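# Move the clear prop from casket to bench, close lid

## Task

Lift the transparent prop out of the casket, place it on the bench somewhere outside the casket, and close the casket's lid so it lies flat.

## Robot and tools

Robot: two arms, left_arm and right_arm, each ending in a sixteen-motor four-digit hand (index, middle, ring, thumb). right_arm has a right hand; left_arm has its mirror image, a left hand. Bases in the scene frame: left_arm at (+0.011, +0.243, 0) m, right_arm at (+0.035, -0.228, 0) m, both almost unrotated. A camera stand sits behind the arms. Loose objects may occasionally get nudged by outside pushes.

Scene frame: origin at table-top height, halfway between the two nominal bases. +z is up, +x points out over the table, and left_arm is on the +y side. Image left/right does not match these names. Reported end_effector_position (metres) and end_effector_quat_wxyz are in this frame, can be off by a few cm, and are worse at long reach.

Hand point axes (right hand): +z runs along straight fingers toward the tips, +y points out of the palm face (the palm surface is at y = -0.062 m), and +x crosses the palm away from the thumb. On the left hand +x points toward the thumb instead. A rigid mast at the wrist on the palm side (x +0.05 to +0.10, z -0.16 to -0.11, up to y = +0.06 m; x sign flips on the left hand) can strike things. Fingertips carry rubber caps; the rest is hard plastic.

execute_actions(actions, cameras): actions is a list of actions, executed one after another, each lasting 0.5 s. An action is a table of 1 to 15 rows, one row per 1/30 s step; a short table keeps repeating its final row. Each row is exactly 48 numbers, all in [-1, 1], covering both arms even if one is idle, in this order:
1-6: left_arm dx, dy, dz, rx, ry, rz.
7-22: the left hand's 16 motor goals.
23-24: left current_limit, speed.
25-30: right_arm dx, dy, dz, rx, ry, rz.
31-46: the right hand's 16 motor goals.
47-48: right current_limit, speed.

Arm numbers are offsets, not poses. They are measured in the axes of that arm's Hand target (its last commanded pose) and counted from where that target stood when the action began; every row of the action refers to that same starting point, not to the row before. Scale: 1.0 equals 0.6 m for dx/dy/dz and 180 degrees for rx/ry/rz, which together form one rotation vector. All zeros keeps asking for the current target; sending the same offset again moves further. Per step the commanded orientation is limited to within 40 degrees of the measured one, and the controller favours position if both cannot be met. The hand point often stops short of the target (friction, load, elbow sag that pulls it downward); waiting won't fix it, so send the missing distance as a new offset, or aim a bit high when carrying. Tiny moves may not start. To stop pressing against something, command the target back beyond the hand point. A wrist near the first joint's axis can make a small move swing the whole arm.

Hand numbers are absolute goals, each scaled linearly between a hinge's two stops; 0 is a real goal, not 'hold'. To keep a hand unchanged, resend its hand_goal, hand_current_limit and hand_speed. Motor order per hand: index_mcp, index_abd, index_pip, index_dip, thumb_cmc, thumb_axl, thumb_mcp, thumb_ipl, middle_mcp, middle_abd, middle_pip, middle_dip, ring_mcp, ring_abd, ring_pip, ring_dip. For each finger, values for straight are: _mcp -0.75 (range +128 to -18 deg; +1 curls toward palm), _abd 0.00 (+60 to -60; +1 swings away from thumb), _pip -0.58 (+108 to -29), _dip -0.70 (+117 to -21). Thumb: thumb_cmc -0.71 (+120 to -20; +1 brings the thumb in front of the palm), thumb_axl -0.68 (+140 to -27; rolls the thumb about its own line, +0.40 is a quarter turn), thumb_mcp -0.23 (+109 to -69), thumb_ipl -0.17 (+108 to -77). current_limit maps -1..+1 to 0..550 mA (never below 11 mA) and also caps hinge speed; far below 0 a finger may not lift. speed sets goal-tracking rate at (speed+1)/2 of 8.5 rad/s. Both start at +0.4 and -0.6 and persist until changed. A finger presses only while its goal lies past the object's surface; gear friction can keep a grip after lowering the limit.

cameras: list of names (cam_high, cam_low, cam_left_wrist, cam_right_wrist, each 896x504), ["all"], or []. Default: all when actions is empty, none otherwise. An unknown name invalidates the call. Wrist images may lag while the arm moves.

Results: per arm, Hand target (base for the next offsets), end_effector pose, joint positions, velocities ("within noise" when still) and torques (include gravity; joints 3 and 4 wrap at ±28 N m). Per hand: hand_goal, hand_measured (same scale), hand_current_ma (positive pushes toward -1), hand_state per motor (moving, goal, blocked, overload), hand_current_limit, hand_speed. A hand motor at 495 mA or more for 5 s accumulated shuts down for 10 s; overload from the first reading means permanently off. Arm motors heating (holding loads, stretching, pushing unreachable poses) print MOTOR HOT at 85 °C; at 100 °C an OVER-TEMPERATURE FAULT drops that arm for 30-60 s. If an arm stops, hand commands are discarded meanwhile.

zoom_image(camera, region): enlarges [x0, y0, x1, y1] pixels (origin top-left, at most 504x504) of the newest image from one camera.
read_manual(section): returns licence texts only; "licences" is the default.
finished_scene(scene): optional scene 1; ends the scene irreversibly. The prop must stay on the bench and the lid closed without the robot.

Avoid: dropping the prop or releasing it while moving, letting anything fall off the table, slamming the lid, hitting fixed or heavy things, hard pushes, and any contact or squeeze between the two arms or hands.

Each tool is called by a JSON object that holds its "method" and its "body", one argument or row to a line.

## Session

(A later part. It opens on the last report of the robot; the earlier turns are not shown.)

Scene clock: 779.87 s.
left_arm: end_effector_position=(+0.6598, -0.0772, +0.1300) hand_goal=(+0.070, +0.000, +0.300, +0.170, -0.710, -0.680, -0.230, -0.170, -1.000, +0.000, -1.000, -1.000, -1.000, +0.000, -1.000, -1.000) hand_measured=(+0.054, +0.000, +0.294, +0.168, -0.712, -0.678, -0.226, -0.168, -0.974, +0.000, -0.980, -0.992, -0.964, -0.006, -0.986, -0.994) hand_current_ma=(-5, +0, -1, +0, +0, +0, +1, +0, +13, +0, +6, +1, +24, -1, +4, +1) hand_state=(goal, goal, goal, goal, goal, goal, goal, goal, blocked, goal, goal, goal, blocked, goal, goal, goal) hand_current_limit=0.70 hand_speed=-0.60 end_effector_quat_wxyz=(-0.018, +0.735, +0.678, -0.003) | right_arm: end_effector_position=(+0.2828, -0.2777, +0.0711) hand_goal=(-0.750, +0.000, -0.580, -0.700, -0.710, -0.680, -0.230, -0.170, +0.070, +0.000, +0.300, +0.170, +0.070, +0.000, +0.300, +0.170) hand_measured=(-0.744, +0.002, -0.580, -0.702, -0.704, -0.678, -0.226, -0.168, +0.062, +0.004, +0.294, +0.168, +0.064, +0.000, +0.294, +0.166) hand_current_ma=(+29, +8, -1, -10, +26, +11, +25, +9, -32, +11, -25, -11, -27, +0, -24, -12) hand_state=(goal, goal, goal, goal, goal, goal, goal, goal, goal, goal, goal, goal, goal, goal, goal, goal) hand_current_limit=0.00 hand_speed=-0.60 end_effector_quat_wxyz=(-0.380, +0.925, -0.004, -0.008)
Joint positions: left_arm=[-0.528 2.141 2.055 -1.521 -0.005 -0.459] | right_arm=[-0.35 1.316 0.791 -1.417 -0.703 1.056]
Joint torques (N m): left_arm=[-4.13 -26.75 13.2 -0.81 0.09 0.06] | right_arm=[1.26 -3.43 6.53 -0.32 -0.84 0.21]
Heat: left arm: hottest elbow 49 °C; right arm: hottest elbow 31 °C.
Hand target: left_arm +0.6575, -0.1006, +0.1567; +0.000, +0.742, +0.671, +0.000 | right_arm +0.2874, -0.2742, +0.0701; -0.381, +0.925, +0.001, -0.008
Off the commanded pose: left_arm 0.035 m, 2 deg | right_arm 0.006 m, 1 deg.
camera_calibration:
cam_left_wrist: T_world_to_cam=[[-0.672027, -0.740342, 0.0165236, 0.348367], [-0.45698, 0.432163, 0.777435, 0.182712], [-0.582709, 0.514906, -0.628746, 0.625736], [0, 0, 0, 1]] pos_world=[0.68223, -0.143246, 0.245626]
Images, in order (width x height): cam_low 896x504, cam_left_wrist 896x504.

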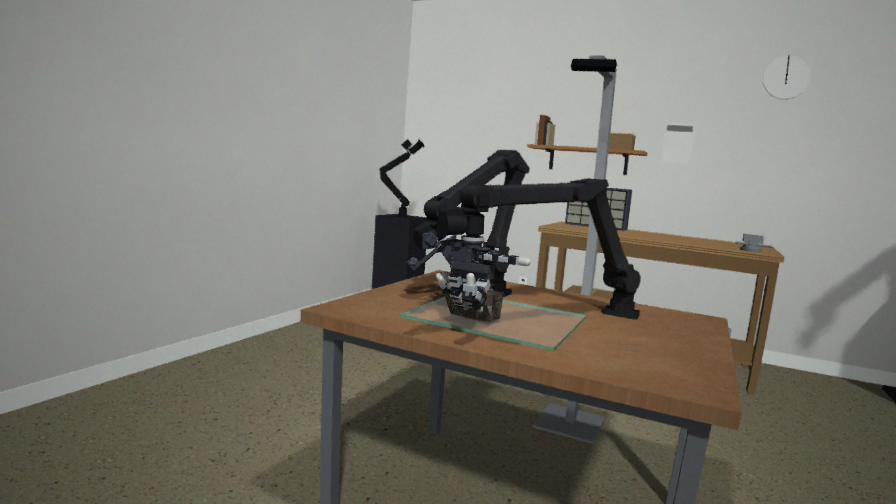

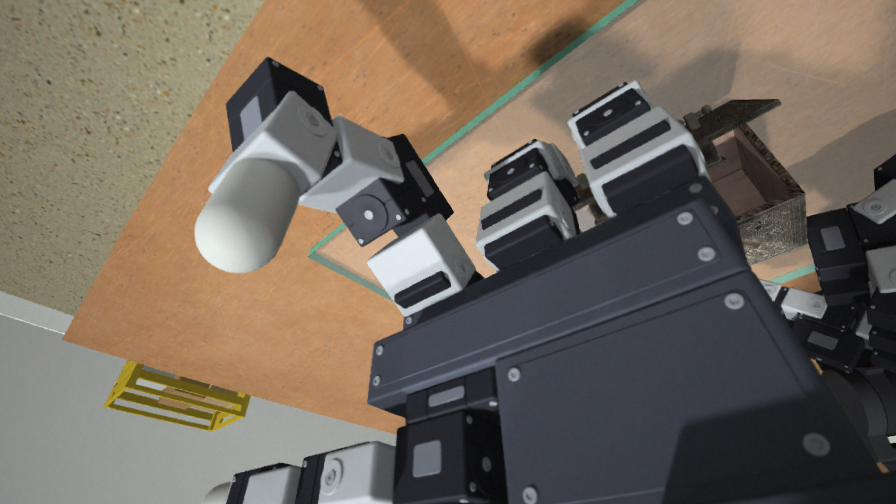

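{"method": "execute_actions", "body": {
  "actions": [
    [[0.0,0.08,0.04,0,0,0.0,0.07,0,0.3,0.17,-0.71,-0.68,-0.23,-0.17,-1,0,-1,-1,-1,0,-1,-1,0.7,-0.6,0,0,0,0,0,0,-0.75,0,-0.58,-0.7,-0.71,-0.68,-0.23,-0.17,0.07,0,0.3,0.17,0.07,0,0.3,0.17,0.0,-0.6]],
    [[0.0,0.06,-0.01,0,0,0.0,0.07,0,0.3,0.17,-0.71,-0.68,-0.23,-0.17,-1,0,-1,-1,-1,0,-1,-1,0.7,-0.6,0,0,0,0,0,0,-0.75,0,-0.58,-0.7,-0.71,-0.68,-0.23,-0.17,0.07,0,0.3,0.17,0.07,0,0.3,0.17,0.0,-0.6]],
    [[0.1,0.0,-0.12,0,0,0.0,0.07,0,0.3,0.17,-0.71,-0.68,-0.23,-0.17,-1,0,-1,-1,-1,0,-1,-1,0.7,-0.6,0,0,0,0,0,0,-0.75,0,-0.58,-0.7,-0.71,-0.68,-0.23,-0.17,0.07,0,0.3,0.17,0.07,0,0.3,0.17,0.0,-0.6]]
  ],
  "cameras": ["cam_low","cam_left_wrist","cam_high"]
}}

{"method": "zoom_image", "body": {
  "camera": "cam_low",
  "region": [410, 240, 540, 350]
}}

{"method": "zoom_image", "body": {
  "camera": "cam_high",
  "region": [280, 180, 440, 340]
}}

Scene clock: 789.80 s.
left_arm: end_effector_position=(+0.7487, -0.0453, +0.2269) hand_goal=(+0.070, +0.000, +0.300, +0.170, -0.710, -0.680, -0.230, -0.170, -1.000, +0.000, -1.000, -1.000, -1.000, +0.000, -1.000, -1.000) hand_measured=(+0.054, +0.000, +0.294, +0.168, -0.712, -0.678, -0.226, -0.168, -0.990, +0.000, -0.994, -0.996, -0.988, -0.002, -0.994, -0.996) hand_current_ma=(-5, +0, -1, +0, +0, +0, +1, +0, +2, +0, +1, +0, +3, +0, +1, +0) hand_state=(goal, goal, goal, goal, goal, goal, goal, goal, goal, goal, goal, goal, goal, goal, goal, goal) hand_current_limit=0.70 hand_speed=-0.60 end_effector_quat_wxyz=(+0.055, +0.737, +0.674, +0.025) | right_arm: end_effector_position=(+0.2828, -0.2777, +0.0711) hand_goal=(-0.750, +0.000, -0.580, -0.700, -0.710, -0.680, -0.230, -0.170, +0.070, +0.000, +0.300, +0.170, +0.070, +0.000, +0.300, +0.170) hand_measured=(-0.744, +0.002, -0.580, -0.702, -0.704, -0.678, -0.226, -0.168, +0.062, +0.004, +0.294, +0.168, +0.064, +0.000, +0.294, +0.166) hand_current_ma=(+29, +8, -1, -10, +26, +11, +25, +9, -32, +11, -25, -11, -27, +0, -24, -12) hand_state=(goal, goal, goal, goal, goal, goal, goal, goal, goal, goal, goal, goal, goal, goal, goal, goal) hand_current_limit=0.00 hand_speed=-0.60 end_effector_quat_wxyz=(-0.380, +0.925, -0.004, -0.008)
Joint positions: left_arm=[-0.425 2.266 2.492 -1.676 -0.005 -0.348] | right_arm=[-0.35 1.316 0.791 -1.417 -0.703 1.056]
Joint torques (N m): left_arm=[-2.84 -26.23 9.14 -0.05 -0.15 0.32] | right_arm=[1.26 -3.43 6.54 -0.29 -0.84 0.2]
Heat: left arm: hottest elbow 49 °C; right arm: hottest elbow 31 °C.
Hand target: left_arm +0.7471, -0.0494, +0.2107; +0.000, +0.742, +0.671, +0.000 | right_arm +0.2874, -0.2742, +0.0701; -0.381, +0.925, +0.001, -0.008
Off the commanded pose: left_arm 0.017 m, 7 deg | right_arm 0.006 m, 1 deg.
joint sent to its limit (left arm) — joint 4 (wrist pitch), lower limit. The joint targets are off in position and orientation.
camera_calibration:
cam_left_wrist: T_world_to_cam=[[-0.677801, -0.734735, -0.027369, 0.444652], [-0.5555, 0.487358, 0.673722, 0.234021], [-0.481669, 0.471853, -0.738478, 0.669289], [0, 0, 0, 1]] pos_world=[0.753759, -0.103157, 0.348759]
Images, in order (width x height): cam_high 896x504, cam_low 896x504, cam_left_wrist 896x504.

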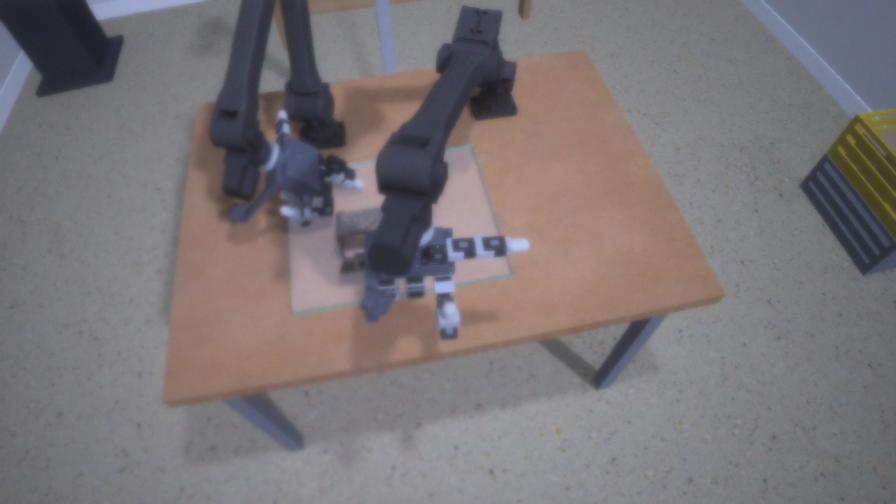

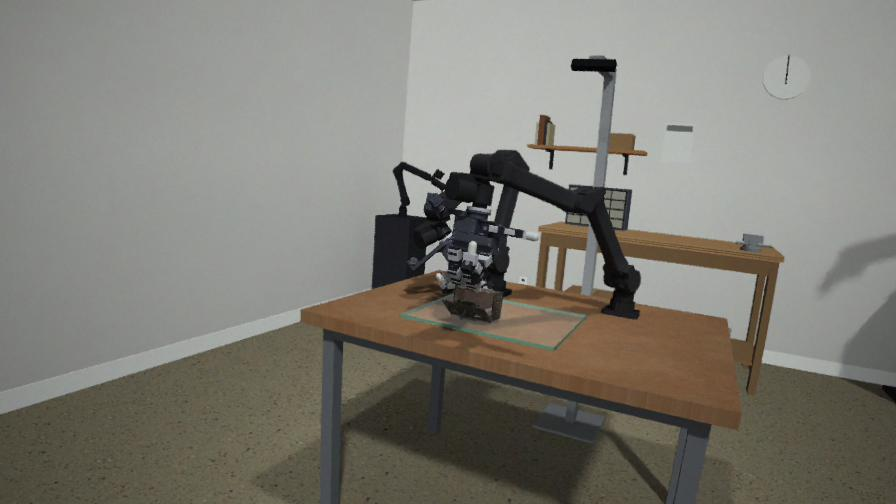

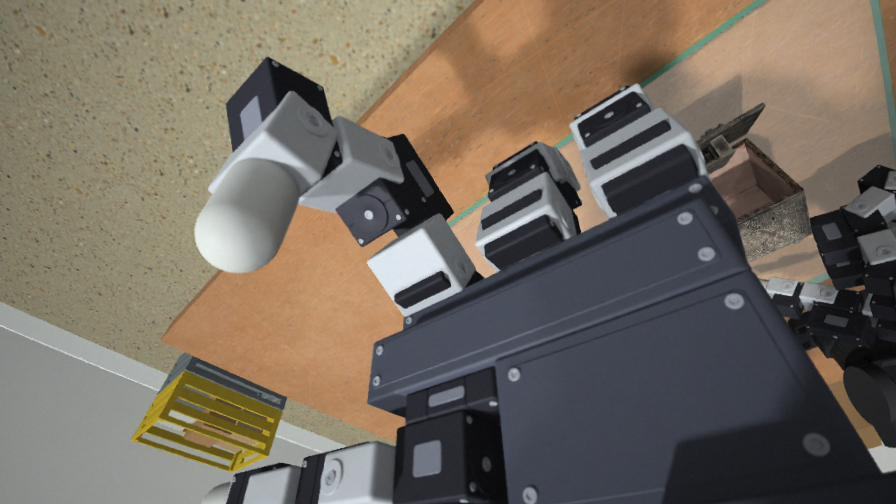

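Scaled by 3.877 from the camera's 896x504 image, which has a finer 1280x720 frame.

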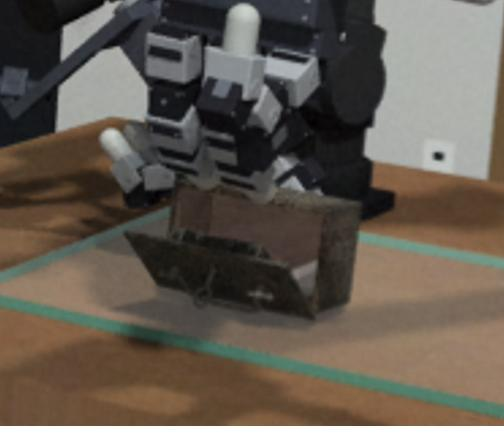

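Scaled by 3.150 from the camera's 896x504 image, which has a finer 1280x720 frame.

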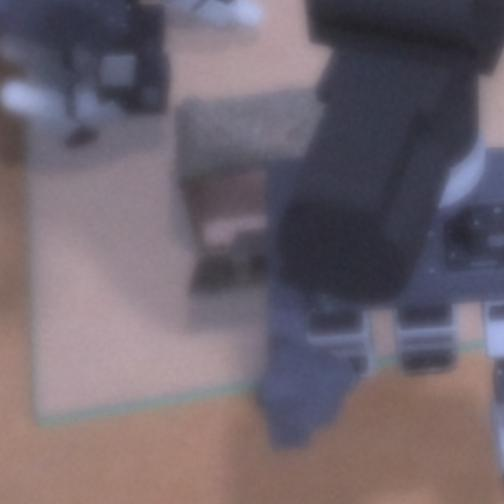

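{"method": "execute_actions", "body": {
  "actions": [
    [[-0.09,0.0,0.05,0,0,0.0,-1,0,-1,-1,-0.71,-0.68,-0.23,-0.17,-1,0,-1,-1,0.07,0,0.3,0.17,0.7,-0.6,0,0,0,0,0,0,-0.75,0,-0.58,-0.7,-0.71,-0.68,-0.23,-0.17,0.07,0,0.3,0.17,0.07,0,0.3,0.17,0.0,-0.6]],
    [[-0.09,0.0,0.06,0,0,0.0,-1,0,-1,-1,-0.71,-0.68,-0.23,-0.17,-1,0,-1,-1,0.07,0,0.3,0.17,0.7,-0.6,0,0,0,0,0,0,-0.75,0,-0.58,-0.7,-0.71,-0.68,-0.23,-0.17,0.07,0,0.3,0.17,0.07,0,0.3,0.17,0.0,-0.6]],
    [[0.0,0.0,0.08,0,0,0.0,-1,0,-1,-1,-0.71,-0.68,-0.23,-0.17,-1,0,-1,-1,0.07,0,0.3,0.17,0.7,-0.6,0,0,0,0,0,0,-0.75,0,-0.58,-0.7,-0.71,-0.68,-0.23,-0.17,0.07,0,0.3,0.17,0.07,0,0.3,0.17,0.0,-0.6]]
  ],
  "cameras": ["cam_low","cam_left_wrist"]
}}

{"method": "zoom_image", "body": {
  "camera": "cam_low",
  "region": [400, 220, 540, 350]
}}

Scene clock: 802.57 s.
left_arm: end_effector_position=(+0.7273, -0.1533, +0.0810) hand_goal=(-1.000, +0.000, -1.000, -1.000, -0.710, -0.680, -0.230, -0.170, -1.000, +0.000, -1.000, -1.000, +0.070, +0.000, +0.300, +0.170) hand_measured=(-0.992, +0.000, -0.998, -1.000, -0.712, -0.678, -0.226, -0.168, -0.992, +0.000, -1.000, -1.000, +0.050, -0.002, +0.294, +0.166) hand_current_ma=(+1, +0, +0, +0, +0, +0, +1, +0, +1, +0, +0, +0, -7, +0, -1, +0) hand_state=(goal, goal, goal, goal, goal, goal, goal, goal, goal, goal, goal, goal, goal, goal, goal, goal) hand_current_limit=0.70 hand_speed=-0.60 end_effector_quat_wxyz=(-0.004, +0.749, +0.662, +0.001) | right_arm: end_effector_position=(+0.2828, -0.2777, +0.0711) hand_goal=(-0.750, +0.000, -0.580, -0.700, -0.710, -0.680, -0.230, -0.170, +0.070, +0.000, +0.300, +0.170, +0.070, +0.000, +0.300, +0.170) hand_measured=(-0.744, +0.002, -0.580, -0.702, -0.704, -0.678, -0.226, -0.168, +0.062, +0.004, +0.294, +0.168, +0.064, +0.000, +0.294, +0.166) hand_current_ma=(+29, +8, -1, -10, +26, +11, +25, +9, -32, +11, -25, -11, -27, +0, -24, -12) hand_state=(goal, goal, goal, goal, goal, goal, goal, goal, goal, goal, goal, goal, goal, goal, goal, goal) hand_current_limit=0.00 hand_speed=-0.60 end_effector_quat_wxyz=(-0.380, +0.925, -0.004, -0.008)
Joint positions: left_arm=[-0.565 2.537 2.64 -1.68 -0.004 -0.454] | right_arm=[-0.35 1.316 0.791 -1.417 -0.703 1.056]
Joint torques (N m): left_arm=[-2.67 -29.63 13.68 -0.2 -0.04 -0.01] | right_arm=[1.2 -3.43 6.56 -0.28 -0.86 0.2]
Heat: left arm: hottest elbow 48 °C; right arm: hottest elbow 31 °C.
Hand target: left_arm +0.7362, -0.1568, +0.0967; +0.000, +0.742, +0.671, +0.000 | right_arm +0.2874, -0.2742, +0.0701; -0.381, +0.925, +0.001, -0.008
Off the commanded pose: left_arm 0.018 m, 1 deg | right_arm 0.006 m, 1 deg.
joint sent to its limit (left arm) — joint 4 (wrist pitch), lower limit. The joint targets are off in position, not in orientation.
camera_calibration:
cam_left_wrist: T_world_to_cam=[[-0.702703, -0.711389, 0.0116067, 0.365383], [-0.456992, 0.463796, 0.75898, 0.290963], [-0.545313, 0.528034, -0.65101, 0.650043], [0, 0, 0, 1]] pos_world=[0.7442, -0.218263, 0.198108]
Images, in order (width x height): cam_low 896x504, cam_left_wrist 896x504.

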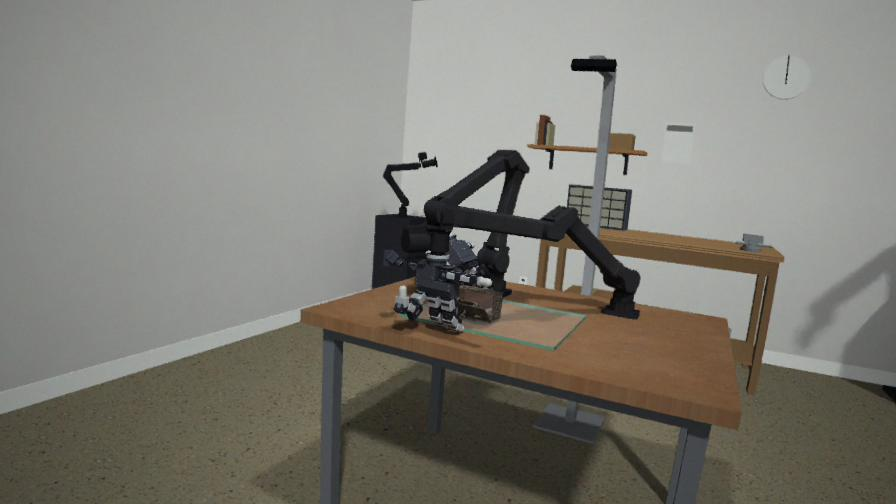

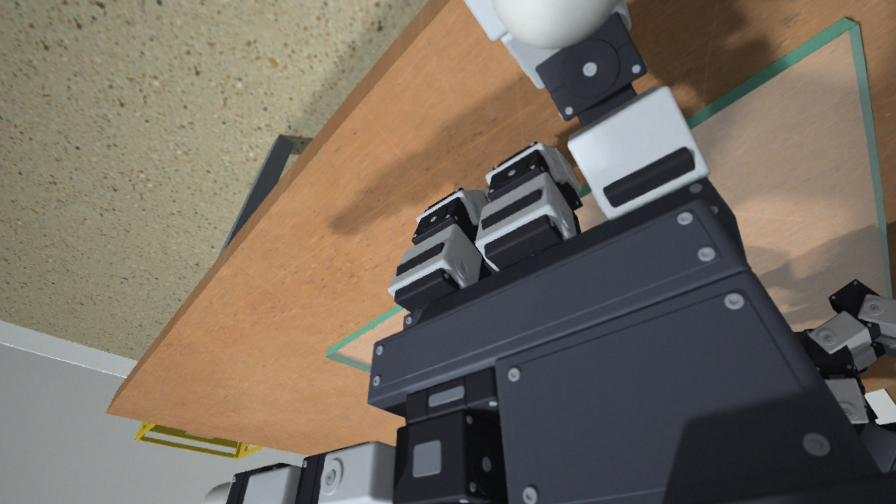

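Scaled by 3.600 from the camera's 896x504 image, which has a finer 1280x720 frame.

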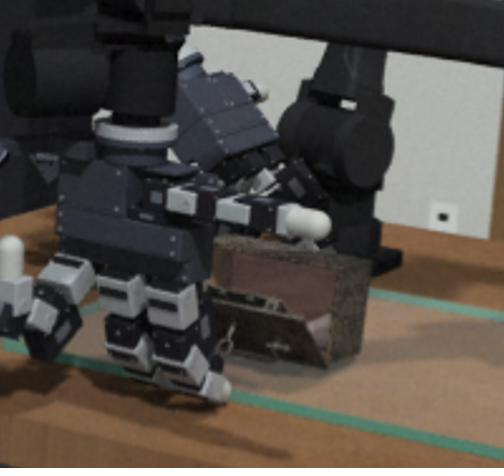

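{"method": "execute_actions", "body": {
  "actions": [
    [[0.0,-0.03,-0.03,0,0,0.0,-1,0,-1,-1,-0.71,-0.68,-0.23,-0.17,-1,0,-1,-1,0.07,0,0.3,0.17,0.7,-0.6,0,0,0,0,0,0,-0.75,0,-0.58,-0.7,-0.71,-0.68,-0.23,-0.17,0.07,0,0.3,0.17,0.07,0,0.3,0.17,0.0,-0.6]],
    [[0.0,-0.07,0.01,0,0,0.0,-1,0,-1,-1,-0.71,-0.68,-0.23,-0.17,-1,0,-1,-1,0.07,0,0.3,0.17,0.7,-0.6,0,0,0,0,0,0,-0.75,0,-0.58,-0.7,-0.71,-0.68,-0.23,-0.17,0.07,0,0.3,0.17,0.07,0,0.3,0.17,0.0,-0.6]]
  ],
  "cameras": ["cam_low","cam_left_wrist"]
}}

{"method": "zoom_image", "body": {
  "camera": "cam_low",
  "region": [400, 220, 540, 350]
}}

Scene clock: 807.33 s.
left_arm: end_effector_position=(+0.6788, -0.1444, +0.1038) hand_goal=(-1.000, +0.000, -1.000, -1.000, -0.710, -0.680, -0.230, -0.170, -1.000, +0.000, -1.000, -1.000, +0.070, +0.000, +0.300, +0.170) hand_measured=(-0.992, +0.000, -0.998, -1.000, -0.712, -0.678, -0.226, -0.168, -0.990, -0.004, -1.000, -1.000, +0.054, -0.002, +0.294, +0.166) hand_current_ma=(+1, +0, +0, +0, +0, +0, +1, +0, +2, +0, +0, +0, -6, +0, -1, +0) hand_state=(goal, goal, goal, goal, goal, goal, goal, goal, goal, goal, goal, goal, goal, goal, goal, goal) hand_current_limit=0.70 hand_speed=-0.60 end_effector_quat_wxyz=(-0.008, +0.744, +0.668, -0.002) | right_arm: end_effector_position=(+0.2828, -0.2777, +0.0711) hand_goal=(-0.750, +0.000, -0.580, -0.700, -0.710, -0.680, -0.230, -0.170, +0.070, +0.000, +0.300, +0.170, +0.070, +0.000, +0.300, +0.170) hand_measured=(-0.744, +0.002, -0.580, -0.702, -0.704, -0.678, -0.226, -0.168, +0.062, +0.004, +0.294, +0.168, +0.064, +0.000, +0.294, +0.166) hand_current_ma=(+29, +8, -1, -10, +26, +11, +25, +9, -32, +11, -25, -11, -27, +0, -24, -12) hand_state=(goal, goal, goal, goal, goal, goal, goal, goal, goal, goal, goal, goal, goal, goal, goal, goal) hand_current_limit=0.00 hand_speed=-0.60 end_effector_quat_wxyz=(-0.380, +0.925, -0.004, -0.008)
Joint positions: left_arm=[-0.592 2.315 2.287 -1.56 0 -0.498] | right_arm=[-0.35 1.316 0.791 -1.417 -0.703 1.056]
Joint torques (N m): left_arm=[-3.25 -29.04 8.87 0.58 -0.08 0] | right_arm=[1.2 -3.43 6.57 -0.29 -0.84 0.21]
Heat: left arm: hottest elbow 48 °C; right arm: hottest elbow 31 °C.
Hand target: left_arm +0.6765, -0.1507, +0.1086; +0.000, +0.742, +0.671, +0.000 | right_arm +0.2874, -0.2742, +0.0701; -0.381, +0.925, +0.001, -0.008
Off the commanded pose: left_arm 0.008 m, 1 deg | right_arm 0.006 m, 1 deg.
camera_calibration:
cam_left_wrist: T_world_to_cam=[[-0.690885, -0.722783, 0.0161926, 0.327191], [-0.457057, 0.454021, 0.76483, 0.245322], [-0.560158, 0.521009, -0.644029, 0.641954], [0, 0, 0, 1]] pos_world=[0.697773, -0.209356, 0.220509]
Images, in order (width x height): cam_low 896x504, cam_left_wrist 896x504.

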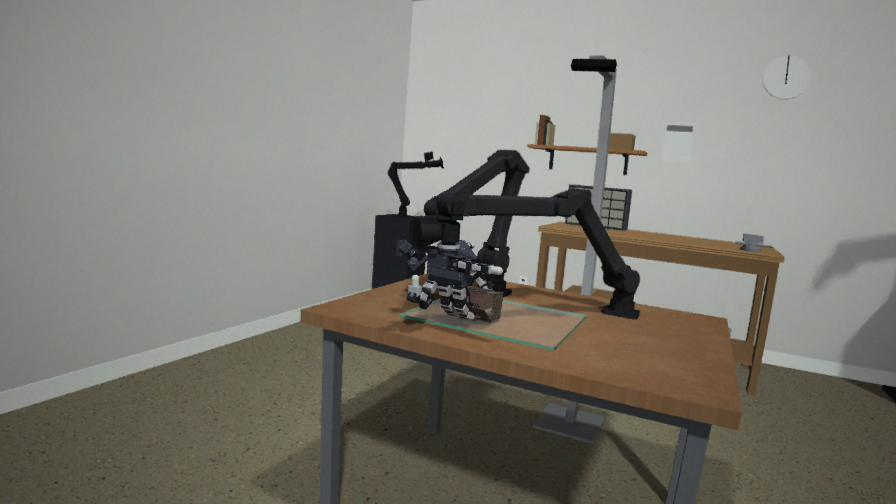

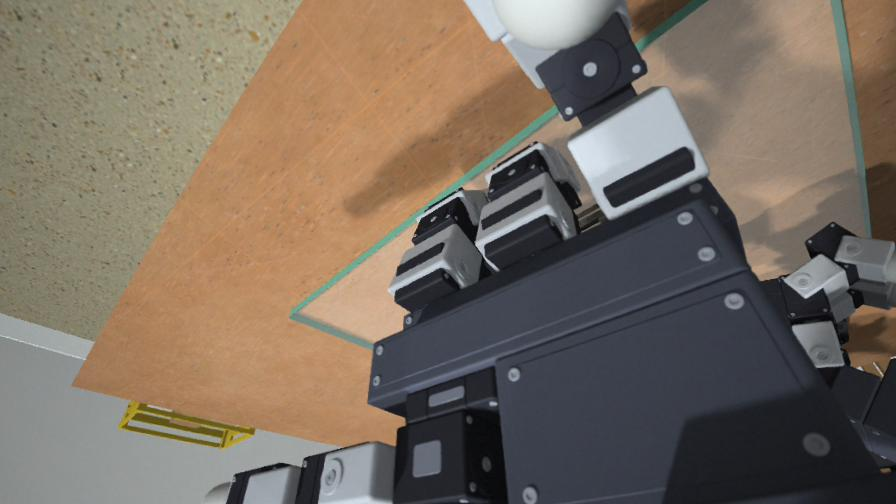

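Scaled by 3.600 from the camera's 896x504 image, which has a finer 1280x720 frame.

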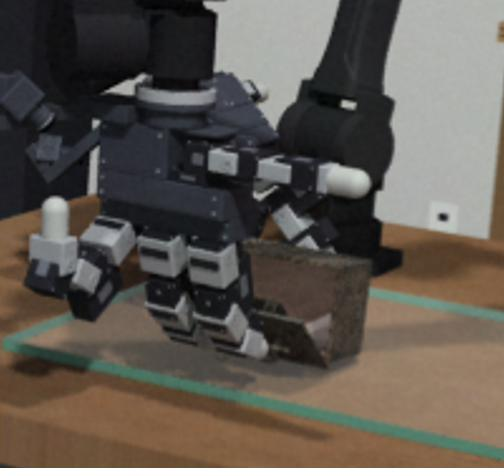

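{"method": "execute_actions", "body": {
  "actions": [
    [[0.0,-0.02,-0.06,0,0,0.0,-1,0,-1,-1,-0.71,-0.68,-0.23,-0.17,-1,0,-1,-1,0.07,0,0.3,0.17,0.7,-0.6,0,0,0,0,0,0,-0.75,0,-0.58,-0.7,-0.71,-0.68,-0.23,-0.17,0.07,0,0.3,0.17,0.07,0,0.3,0.17,0.0,-0.6]],
    [[0.0,-0.03,-0.06,0,0,0.0,-1,0,-1,-1,-0.71,-0.68,-0.23,-0.17,-1,0,-1,-1,0.07,0,0.3,0.17,0.7,-0.6,0,0,0,0,0,0,-0.75,0,-0.58,-0.7,-0.71,-0.68,-0.23,-0.17,0.07,0,0.3,0.17,0.07,0,0.3,0.17,0.0,-0.6]]
  ],
  "cameras": ["cam_low","cam_high"]
}}

{"method": "zoom_image", "body": {
  "camera": "cam_low",
  "region": [400, 220, 540, 350]
}}

Scene clock: 810.87 s.
left_arm: end_effector_position=(+0.6507, -0.1443, +0.1797) hand_goal=(-1.000, +0.000, -1.000, -1.000, -0.710, -0.680, -0.230, -0.170, -1.000, +0.000, -1.000, -1.000, +0.070, +0.000, +0.300, +0.170) hand_measured=(-0.988, +0.000, -0.994, -0.998, -0.712, -0.678, -0.226, -0.168, -0.988, +0.000, -0.992, -0.996, +0.054, -0.002, +0.294, +0.168) hand_current_ma=(+3, +0, +1, +0, +0, +0, +1, +0, +3, +0, +1, +0, -6, +0, -1, +0) hand_state=(goal, goal, goal, goal, goal, goal, goal, goal, goal, goal, goal, goal, goal, goal, goal, goal) hand_current_limit=0.70 hand_speed=-0.60 end_effector_quat_wxyz=(+0.003, +0.744, +0.668, +0.000) | right_arm: end_effector_position=(+0.2828, -0.2777, +0.0711) hand_goal=(-0.750, +0.000, -0.580, -0.700, -0.710, -0.680, -0.230, -0.170, +0.070, +0.000, +0.300, +0.170, +0.070, +0.000, +0.300, +0.170) hand_measured=(-0.744, +0.002, -0.580, -0.702, -0.704, -0.678, -0.226, -0.168, +0.062, +0.004, +0.294, +0.168, +0.064, +0.000, +0.294, +0.166) hand_current_ma=(+29, +8, -1, -10, +26, +11, +25, +9, -32, +11, -25, -11, -27, +0, -24, -12) hand_state=(goal, goal, goal, goal, goal, goal, goal, goal, goal, goal, goal, goal, goal, goal, goal, goal) hand_current_limit=0.00 hand_speed=-0.60 end_effector_quat_wxyz=(-0.380, +0.925, -0.004, -0.008)
Joint positions: left_arm=[-0.615 2.204 2.287 -1.647 0 -0.521] | right_arm=[-0.35 1.316 0.791 -1.417 -0.703 1.056]
Joint torques (N m): left_arm=[-3.31 -26.58 9.96 -0.28 -0.14 0.01] | right_arm=[1.2 -3.37 6.56 -0.31 -0.85 0.21]
Heat: left arm: hottest elbow 48 °C; right arm: hottest elbow 31 °C.
Hand target: left_arm +0.6466, -0.1477, +0.1806; +0.000, +0.742, +0.671, +0.000 | right_arm +0.2874, -0.2742, +0.0701; -0.381, +0.925, +0.001, -0.008
Off the commanded pose: left_arm 0.005 m, 0 deg | right_arm 0.006 m, 1 deg.
Images, in order (width x height): cam_high 896x504, cam_low 896x504.

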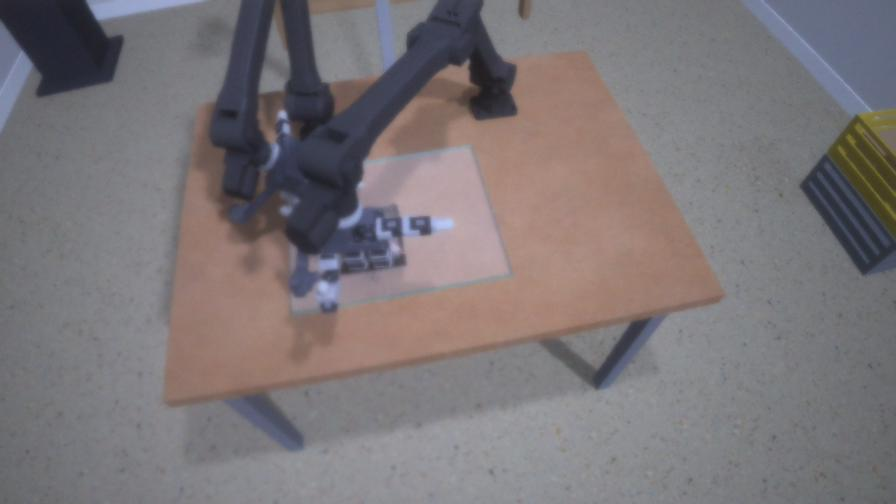

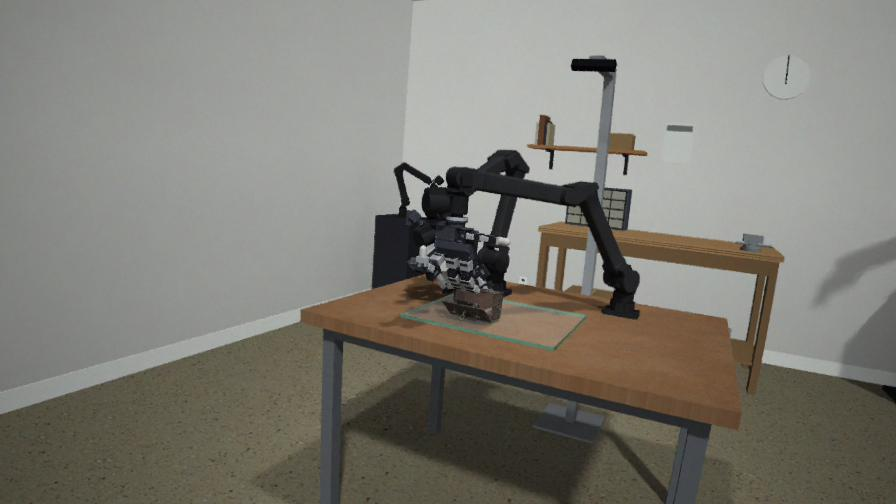

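Scaled by 3.600 from the camera's 896x504 image, which has a finer 1280x720 frame.

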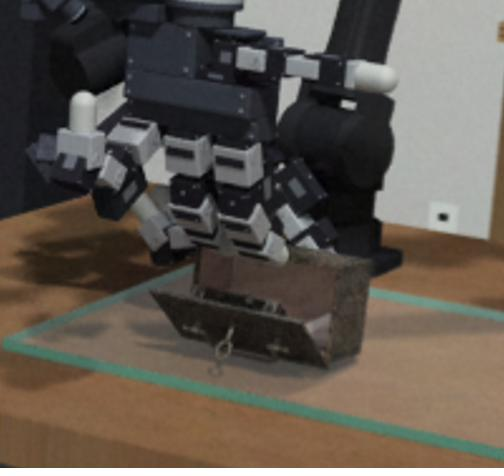

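{"method": "execute_actions", "body": {
  "actions": [],
  "cameras": ["cam_left_wrist"]
}}

{"method": "zoom_image", "body": {
  "camera": "cam_left_wrist",
  "region": [500, 0, 800, 280]
}}

Scene clock: 813.90 s.
left_arm: end_effector_position=(+0.6507, -0.1443, +0.1797) hand_goal=(-1.000, +0.000, -1.000, -1.000, -0.710, -0.680, -0.230, -0.170, -1.000, +0.000, -1.000, -1.000, +0.070, +0.000, +0.300, +0.170) hand_measured=(-0.988, +0.000, -0.994, -0.998, -0.712, -0.678, -0.226, -0.168, -0.988, +0.000, -0.992, -0.996, +0.054, -0.002, +0.294, +0.168) hand_current_ma=(+3, +0, +1, +0, +0, +0, +1, +0, +3, +0, +1, +0, -6, +0, -1, +0) hand_state=(goal, goal, goal, goal, goal, goal, goal, goal, goal, goal, goal, goal, goal, goal, goal, goal) hand_current_limit=0.70 hand_speed=-0.60 end_effector_quat_wxyz=(+0.003, +0.744, +0.668, +0.000) | right_arm: end_effector_position=(+0.2828, -0.2777, +0.0711) hand_goal=(-0.750, +0.000, -0.580, -0.700, -0.710, -0.680, -0.230, -0.170, +0.070, +0.000, +0.300, +0.170, +0.070, +0.000, +0.300, +0.170) hand_measured=(-0.744, +0.002, -0.580, -0.702, -0.704, -0.678, -0.226, -0.168, +0.062, +0.004, +0.294, +0.168, +0.064, +0.000, +0.294, +0.166) hand_current_ma=(+29, +8, -1, -10, +26, +11, +25, +9, -32, +11, -25, -11, -27, +0, -24, -12) hand_state=(goal, goal, goal, goal, goal, goal, goal, goal, goal, goal, goal, goal, goal, goal, goal, goal) hand_current_limit=0.00 hand_speed=-0.60 end_effector_quat_wxyz=(-0.380, +0.925, -0.004, -0.008)
Joint positions: left_arm=[-0.615 2.204 2.287 -1.647 0 -0.521] | right_arm=[-0.35 1.316 0.791 -1.417 -0.703 1.056]
Joint velocities: within noise
Joint torques (N m): left_arm=[-3.14 -26.81 9.87 -0.35 -0.14 0.01] | right_arm=[1.32 -3.49 6.58 -0.28 -0.85 0.2]
Heat: left arm: hottest elbow 49 °C; right arm: hottest elbow 32 °C.
Hand target: left_arm +0.6466, -0.1477, +0.1806; +0.000, +0.742, +0.671, +0.000 | right_arm +0.2874, -0.2742, +0.0701; -0.381, +0.925, +0.001, -0.008
Off the commanded pose: left_arm 0.005 m, 0 deg | right_arm 0.006 m, 1 deg.
camera_calibration:
cam_left_wrist: T_world_to_cam=[[-0.69124, -0.722499, 0.0135038, 0.307402], [-0.470937, 0.464578, 0.749924, 0.187611], [-0.548093, 0.512018, -0.661386, 0.669108], [0, 0, 0, 1]] pos_world=[0.667575, -0.207658, 0.297693]
Images, in order (width x height): cam_left_wrist 896x504.

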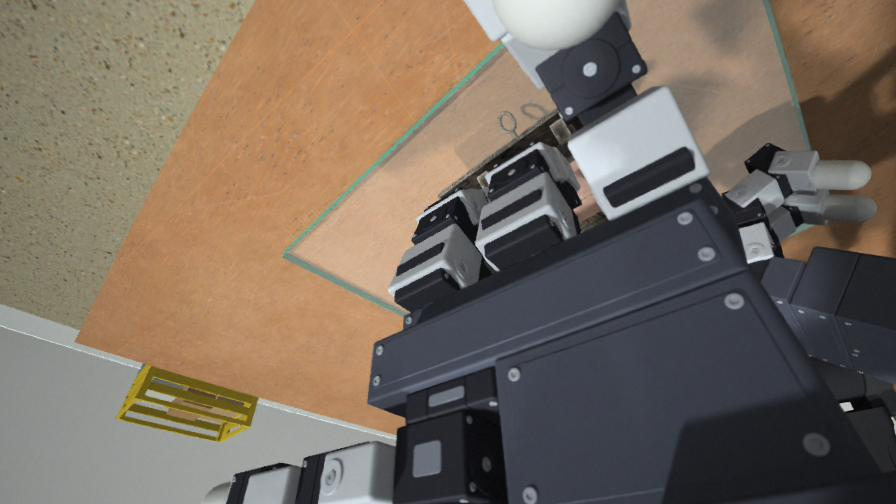

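Scaled by 1.680 from the camera's 896x504 image, which has a finer 1280x720 frame.

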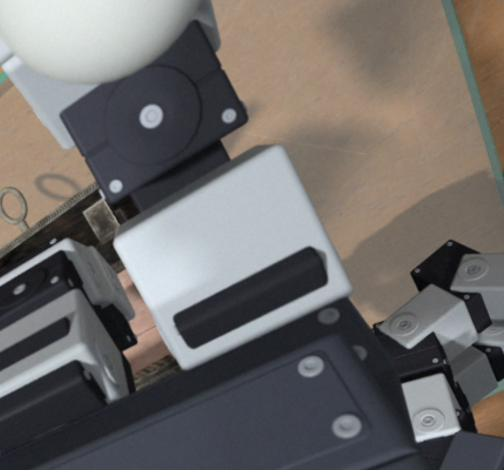

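{"method": "execute_actions", "body": {
  "actions": [
    [[0.0,0.09,0.0,0,0,0.0,-1,0,-1,-1,-0.71,-0.68,-0.23,-0.17,-1,0,-1,-1,0.07,0,0.3,0.17,0.7,-0.6,0,0,0,0,0,0,-0.75,0,-0.58,-0.7,-0.71,-0.68,-0.23,-0.17,0.07,0,0.3,0.17,0.07,0,0.3,0.17,0.0,-0.6]],
    [[-0.01,0.05,0.06,0,0,0.0,-1,0,-1,-1,-0.71,-0.68,-0.23,-0.17,-1,0,-1,-1,0.07,0,0.3,0.17,0.7,-0.6,0,0,0,0,0,0,-0.75,0,-0.58,-0.7,-0.71,-0.68,-0.23,-0.17,0.07,0,0.3,0.17,0.07,0,0.3,0.17,0.0,-0.6]],
    [[0,0,0.07,0,0,0.0,-1,0,-1,-1,-0.71,-0.68,-0.23,-0.17,-1,0,-1,-1,0.07,0,0.3,0.17,0.7,-0.6,0,0,0,0,0,0,-0.75,0,-0.58,-0.7,-0.71,-0.68,-0.23,-0.17,0.07,0,0.3,0.17,0.07,0,0.3,0.17,0.0,-0.6]]
  ],
  "cameras": ["cam_left_wrist"]
}}

Scene clock: 819.33 s.
left_arm: end_effector_position=(+0.7154, -0.1653, +0.0917) hand_goal=(-1.000, +0.000, -1.000, -1.000, -0.710, -0.680, -0.230, -0.170, -1.000, +0.000, -1.000, -1.000, +0.070, +0.000, +0.300, +0.170) hand_measured=(-0.990, +0.000, -0.994, -0.998, -0.712, -0.678, -0.226, -0.168, -0.990, +0.000, -0.998, -0.998, +0.054, -0.002, +0.294, +0.168) hand_current_ma=(+2, +0, +1, +0, +0, +0, +1, +0, +2, +0, +0, +0, -6, +0, -1, +0) hand_state=(goal, goal, goal, goal, goal, goal, goal, goal, goal, goal, goal, goal, goal, goal, goal, goal) hand_current_limit=0.70 hand_speed=-0.60 end_effector_quat_wxyz=(-0.001, +0.745, +0.667, +0.001) | right_arm: end_effector_position=(+0.2828, -0.2777, +0.0711) hand_goal=(-0.750, +0.000, -0.580, -0.700, -0.710, -0.680, -0.230, -0.170, +0.070, +0.000, +0.300, +0.170, +0.070, +0.000, +0.300, +0.170) hand_measured=(-0.744, +0.002, -0.580, -0.702, -0.704, -0.678, -0.226, -0.168, +0.062, +0.004, +0.294, +0.168, +0.064, +0.000, +0.294, +0.166) hand_current_ma=(+29, +8, -1, -10, +26, +11, +25, +9, -32, +11, -25, -11, -27, +0, -24, -12) hand_state=(goal, goal, goal, goal, goal, goal, goal, goal, goal, goal, goal, goal, goal, goal, goal, goal) hand_current_limit=0.00 hand_speed=-0.60 end_effector_quat_wxyz=(-0.380, +0.925, -0.004, -0.008)
Joint positions: left_arm=[-0.588 2.514 2.623 -1.681 -0.003 -0.49] | right_arm=[-0.35 1.316 0.791 -1.417 -0.703 1.056]
Joint torques (N m): left_arm=[-1.2 -28.98 13.72 -0.17 -0.11 0.25] | right_arm=[1.32 -3.49 6.57 -0.29 -0.84 0.21]
Heat: left arm: hottest elbow 49 °C; right arm: hottest elbow 32 °C.
Hand target: left_arm +0.7296, -0.1622, +0.1027; +0.000, +0.742, +0.671, +0.000 | right_arm +0.2874, -0.2742, +0.0701; -0.381, +0.925, +0.001, -0.008
Off the commanded pose: left_arm 0.018 m, 1 deg | right_arm 0.006 m, 1 deg.
joint sent to its limit (left arm) — joint 4 (wrist pitch), lower limit. The joint targets are off in position, not in orientation.
camera_calibration:
cam_left_wrist: T_world_to_cam=[[-0.693576, -0.720291, 0.0115331, 0.34034], [-0.466127, 0.46093, 0.755161, 0.289379], [-0.549252, 0.518386, -0.655438, 0.658425], [0, 0, 0, 1]] pos_world=[0.73258, -0.229558, 0.209103]
Images, in order (width x height): cam_left_wrist 896x504.

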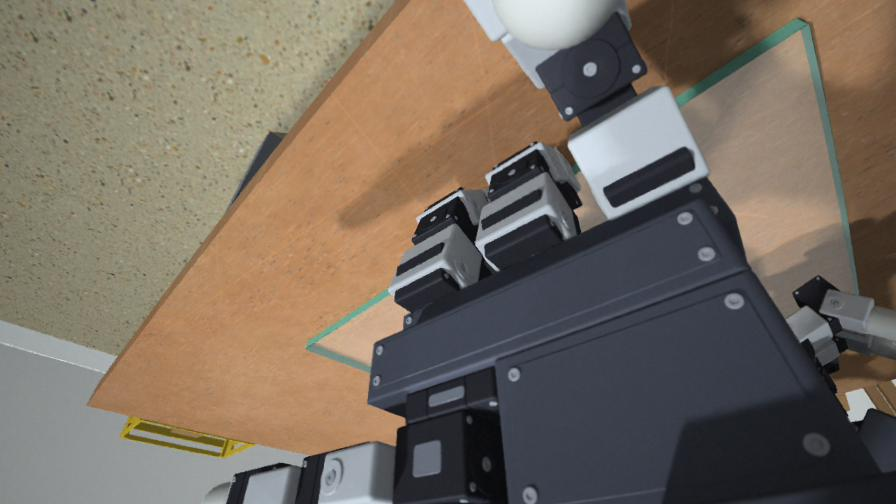

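{"method": "execute_actions", "body": {
  "actions": [
    [[0.0,-0.06,-0.01,0,0,0.0,-1,0,-1,-1,-0.71,-0.68,-0.23,-0.17,-1,0,-1,-1,0.07,0,0.3,0.17,0.7,-0.6,0,0,0,0,0,0,-0.75,0,-0.58,-0.7,-0.71,-0.68,-0.23,-0.17,0.07,0,0.3,0.17,0.07,0,0.3,0.17,0.0,-0.6]],
    [[0.0,-0.062,0.005,0,0,0.0,-1,0,-1,-1,-0.71,-0.68,-0.23,-0.17,-1,0,-1,-1,0.07,0,0.3,0.17,0.7,-0.6,0,0,0,0,0,0,-0.75,0,-0.58,-0.7,-0.71,-0.68,-0.23,-0.17,0.07,0,0.3,0.17,0.07,0,0.3,0.17,0.0,-0.6]]
  ],
  "cameras": ["cam_left_wrist","cam_low"]
}}

{"method": "zoom_image", "body": {
  "camera": "cam_low",
  "region": [400, 220, 540, 350]
}}

Scene clock: 822.83 s.
left_arm: end_effector_position=(+0.6639, -0.1425, +0.0998) hand_goal=(-1.000, +0.000, -1.000, -1.000, -0.710, -0.680, -0.230, -0.170, -1.000, +0.000, -1.000, -1.000, +0.070, +0.000, +0.300, +0.170) hand_measured=(-0.990, +0.000, -0.994, -0.998, -0.712, -0.678, -0.226, -0.168, -0.990, +0.002, -0.998, -1.000, +0.054, -0.002, +0.294, +0.168) hand_current_ma=(+2, +0, +1, +0, +0, +0, +1, +0, +2, +0, +0, +0, -5, +0, -1, +0) hand_state=(goal, goal, goal, goal, goal, goal, goal, goal, goal, goal, goal, goal, goal, goal, goal, goal) hand_current_limit=0.70 hand_speed=-0.60 end_effector_quat_wxyz=(-0.007, +0.740, +0.673, -0.002) | right_arm: end_effector_position=(+0.2828, -0.2777, +0.0711) hand_goal=(-0.750, +0.000, -0.580, -0.700, -0.710, -0.680, -0.230, -0.170, +0.070, +0.000, +0.300, +0.170, +0.070, +0.000, +0.300, +0.170) hand_measured=(-0.744, +0.002, -0.580, -0.702, -0.704, -0.678, -0.226, -0.168, +0.062, +0.004, +0.294, +0.168, +0.064, +0.000, +0.294, +0.166) hand_current_ma=(+29, +8, -1, -10, +26, +11, +25, +9, -32, +11, -25, -11, -27, +0, -24, -12) hand_state=(goal, goal, goal, goal, goal, goal, goal, goal, goal, goal, goal, goal, goal, goal, goal, goal) hand_current_limit=0.00 hand_speed=-0.60 end_effector_quat_wxyz=(-0.380, +0.925, -0.004, -0.008)
Joint positions: left_arm=[-0.603 2.264 2.186 -1.507 0.001 -0.52] | right_arm=[-0.35 1.316 0.791 -1.417 -0.703 1.056]
Joint torques (N m): left_arm=[-3.49 -28.81 8.73 0.43 -0.15 0.01] | right_arm=[1.32 -3.43 6.57 -0.29 -0.86 0.2]
Heat: left arm: hottest elbow 49 °C; right arm: hottest elbow 32 °C.
Hand target: left_arm +0.6568, -0.1548, +0.1056; +0.000, +0.742, +0.671, +0.000 | right_arm +0.2874, -0.2742, +0.0701; -0.381, +0.925, +0.001, -0.008
Off the commanded pose: left_arm 0.015 m, 1 deg | right_arm 0.006 m, 1 deg.
camera_calibration:
cam_left_wrist: T_world_to_cam=[[-0.682326, -0.730859, 0.0166242, 0.311478], [-0.46375, 0.45031, 0.762992, 0.244891], [-0.565126, 0.5129, -0.646194, 0.632525], [0, 0, 0, 1]] pos_world=[0.683554, -0.207052, 0.216706]
Images, in order (width x height): cam_low 896x504, cam_left_wrist 896x504.

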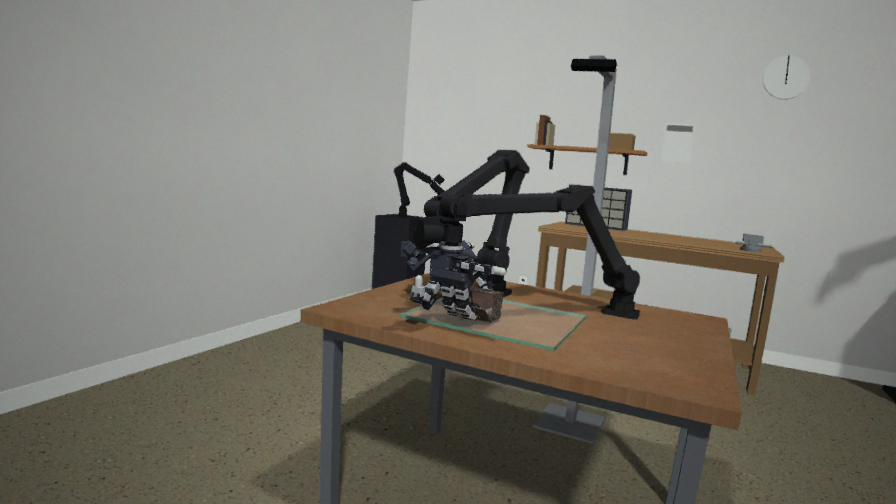

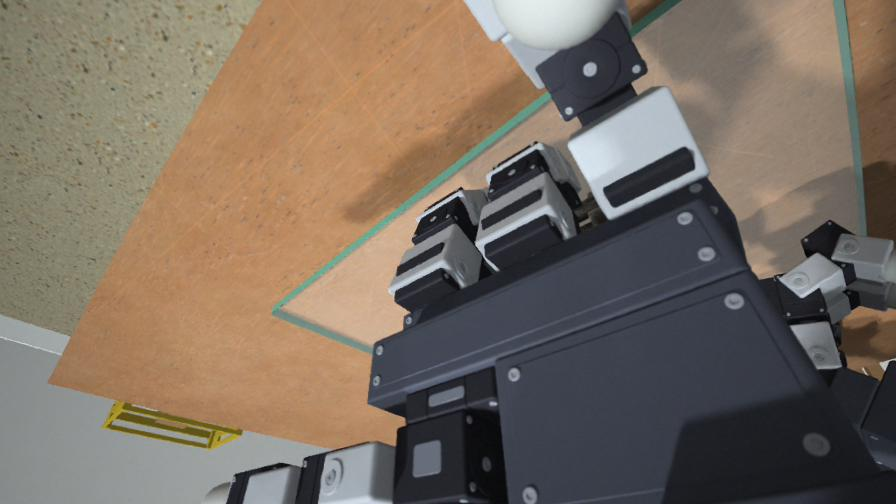

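Scaled by 3.600 from the camera's 896x504 image, which has a finer 1280x720 frame.

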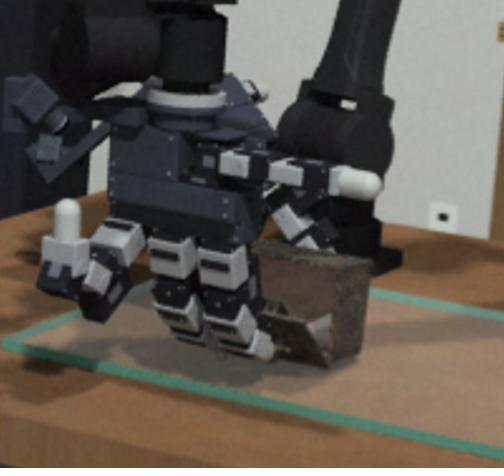

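{"method": "execute_actions", "body": {
  "actions": [
    [[0.0,0.0,-0.07,0,0,0.0,-1,0,-1,-1,-0.71,-0.68,-0.23,-0.17,-1,0,-1,-1,0.07,0,0.3,0.17,0.75,-0.6,0,0,0,0,0,0,-0.75,0,-0.58,-0.7,-0.71,-0.68,-0.23,-0.17,0.07,0,0.3,0.17,0.07,0,0.3,0.17,0.0,-0.6]]
  ],
  "cameras": ["cam_low","cam_high"]
}}

{"method": "zoom_image", "body": {
  "camera": "cam_low",
  "region": [400, 220, 540, 350]
}}

Scene clock: 824.93 s.
left_arm: end_effector_position=(+0.6557, -0.1379, +0.1105) hand_goal=(-1.000, +0.000, -1.000, -1.000, -0.710, -0.680, -0.230, -0.170, -1.000, +0.000, -1.000, -1.000, +0.070, +0.000, +0.300, +0.170) hand_measured=(-0.980, +0.004, -0.990, -0.998, -0.712, -0.678, -0.226, -0.168, -0.976, +0.006, -0.982, -0.992, +0.054, -0.002, +0.294, +0.168) hand_current_ma=(+8, +0, +2, +0, +0, +0, +1, +0, +12, +1, +5, +1, -5, +0, -1, +0) hand_state=(blocked, goal, goal, goal, goal, goal, goal, goal, blocked, goal, goal, goal, goal, goal, goal, goal) hand_current_limit=0.75 hand_speed=-0.60 end_effector_quat_wxyz=(-0.025, +0.740, +0.673, -0.006) | right_arm: end_effector_position=(+0.2828, -0.2777, +0.0711) hand_goal=(-0.750, +0.000, -0.580, -0.700, -0.710, -0.680, -0.230, -0.170, +0.070, +0.000, +0.300, +0.170, +0.070, +0.000, +0.300, +0.170) hand_measured=(-0.744, +0.002, -0.580, -0.702, -0.704, -0.678, -0.226, -0.168, +0.062, +0.004, +0.294, +0.168, +0.064, +0.000, +0.294, +0.166) hand_current_ma=(+29, +8, -1, -10, +26, +11, +25, +9, -32, +11, -25, -11, -27, +0, -24, -12) hand_state=(goal, goal, goal, goal, goal, goal, goal, goal, goal, goal, goal, goal, goal, goal, goal, goal) hand_current_limit=0.00 hand_speed=-0.60 end_effector_quat_wxyz=(-0.380, +0.925, -0.004, -0.008)
Joint positions: left_arm=[-0.605 2.261 2.213 -1.575 0 -0.522] | right_arm=[-0.35 1.316 0.791 -1.417 -0.703 1.056]
Joint torques (N m): left_arm=[-3.43 -29.16 13.86 -0.92 -0.11 0.02] | right_arm=[1.32 -3.49 6.57 -0.28 -0.84 0.22]
Heat: left arm: hottest elbow 49 °C; right arm: hottest elbow 32 °C.
Hand target: left_arm +0.6568, -0.1547, +0.1476; +0.000, +0.742, +0.671, +0.000 | right_arm +0.2874, -0.2742, +0.0701; -0.381, +0.925, +0.001, -0.008
Off the commanded pose: left_arm 0.041 m, 3 deg | right_arm 0.006 m, 1 deg.
Images, in order (width x height): cam_high 896x504, cam_low 896x504.

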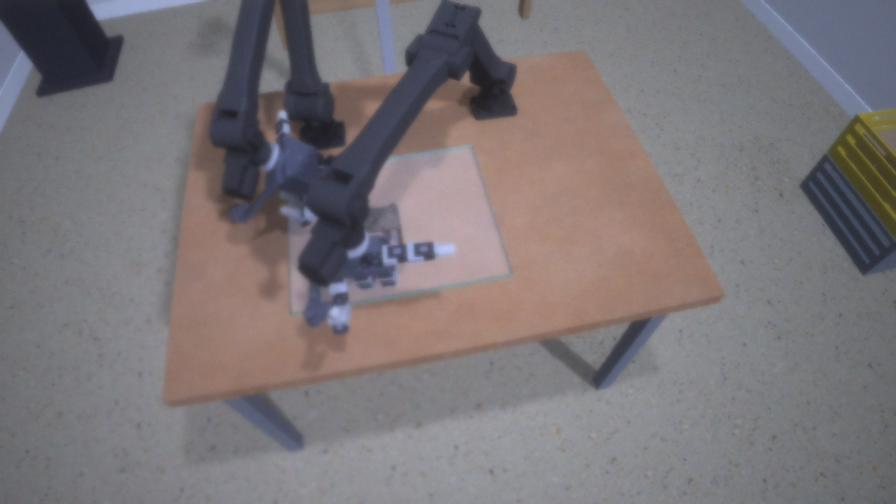

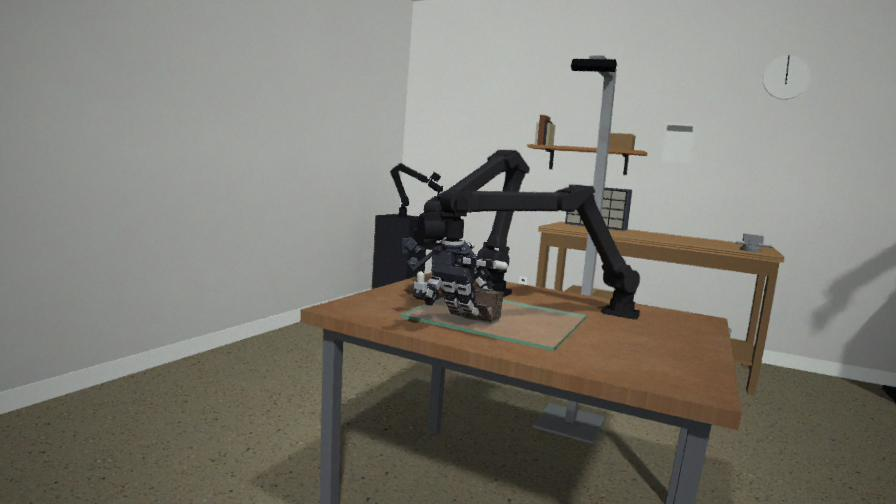

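Scaled by 3.600 from the camera's 896x504 image, which has a finer 1280x720 frame.

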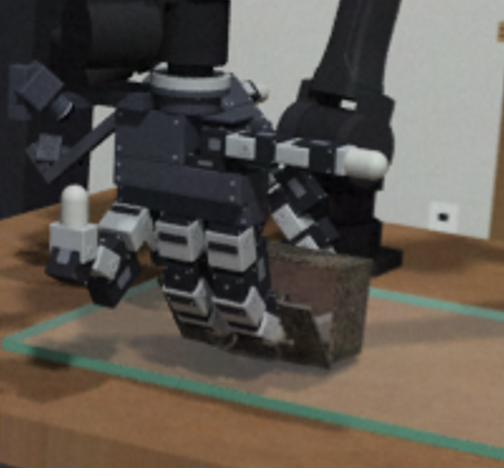

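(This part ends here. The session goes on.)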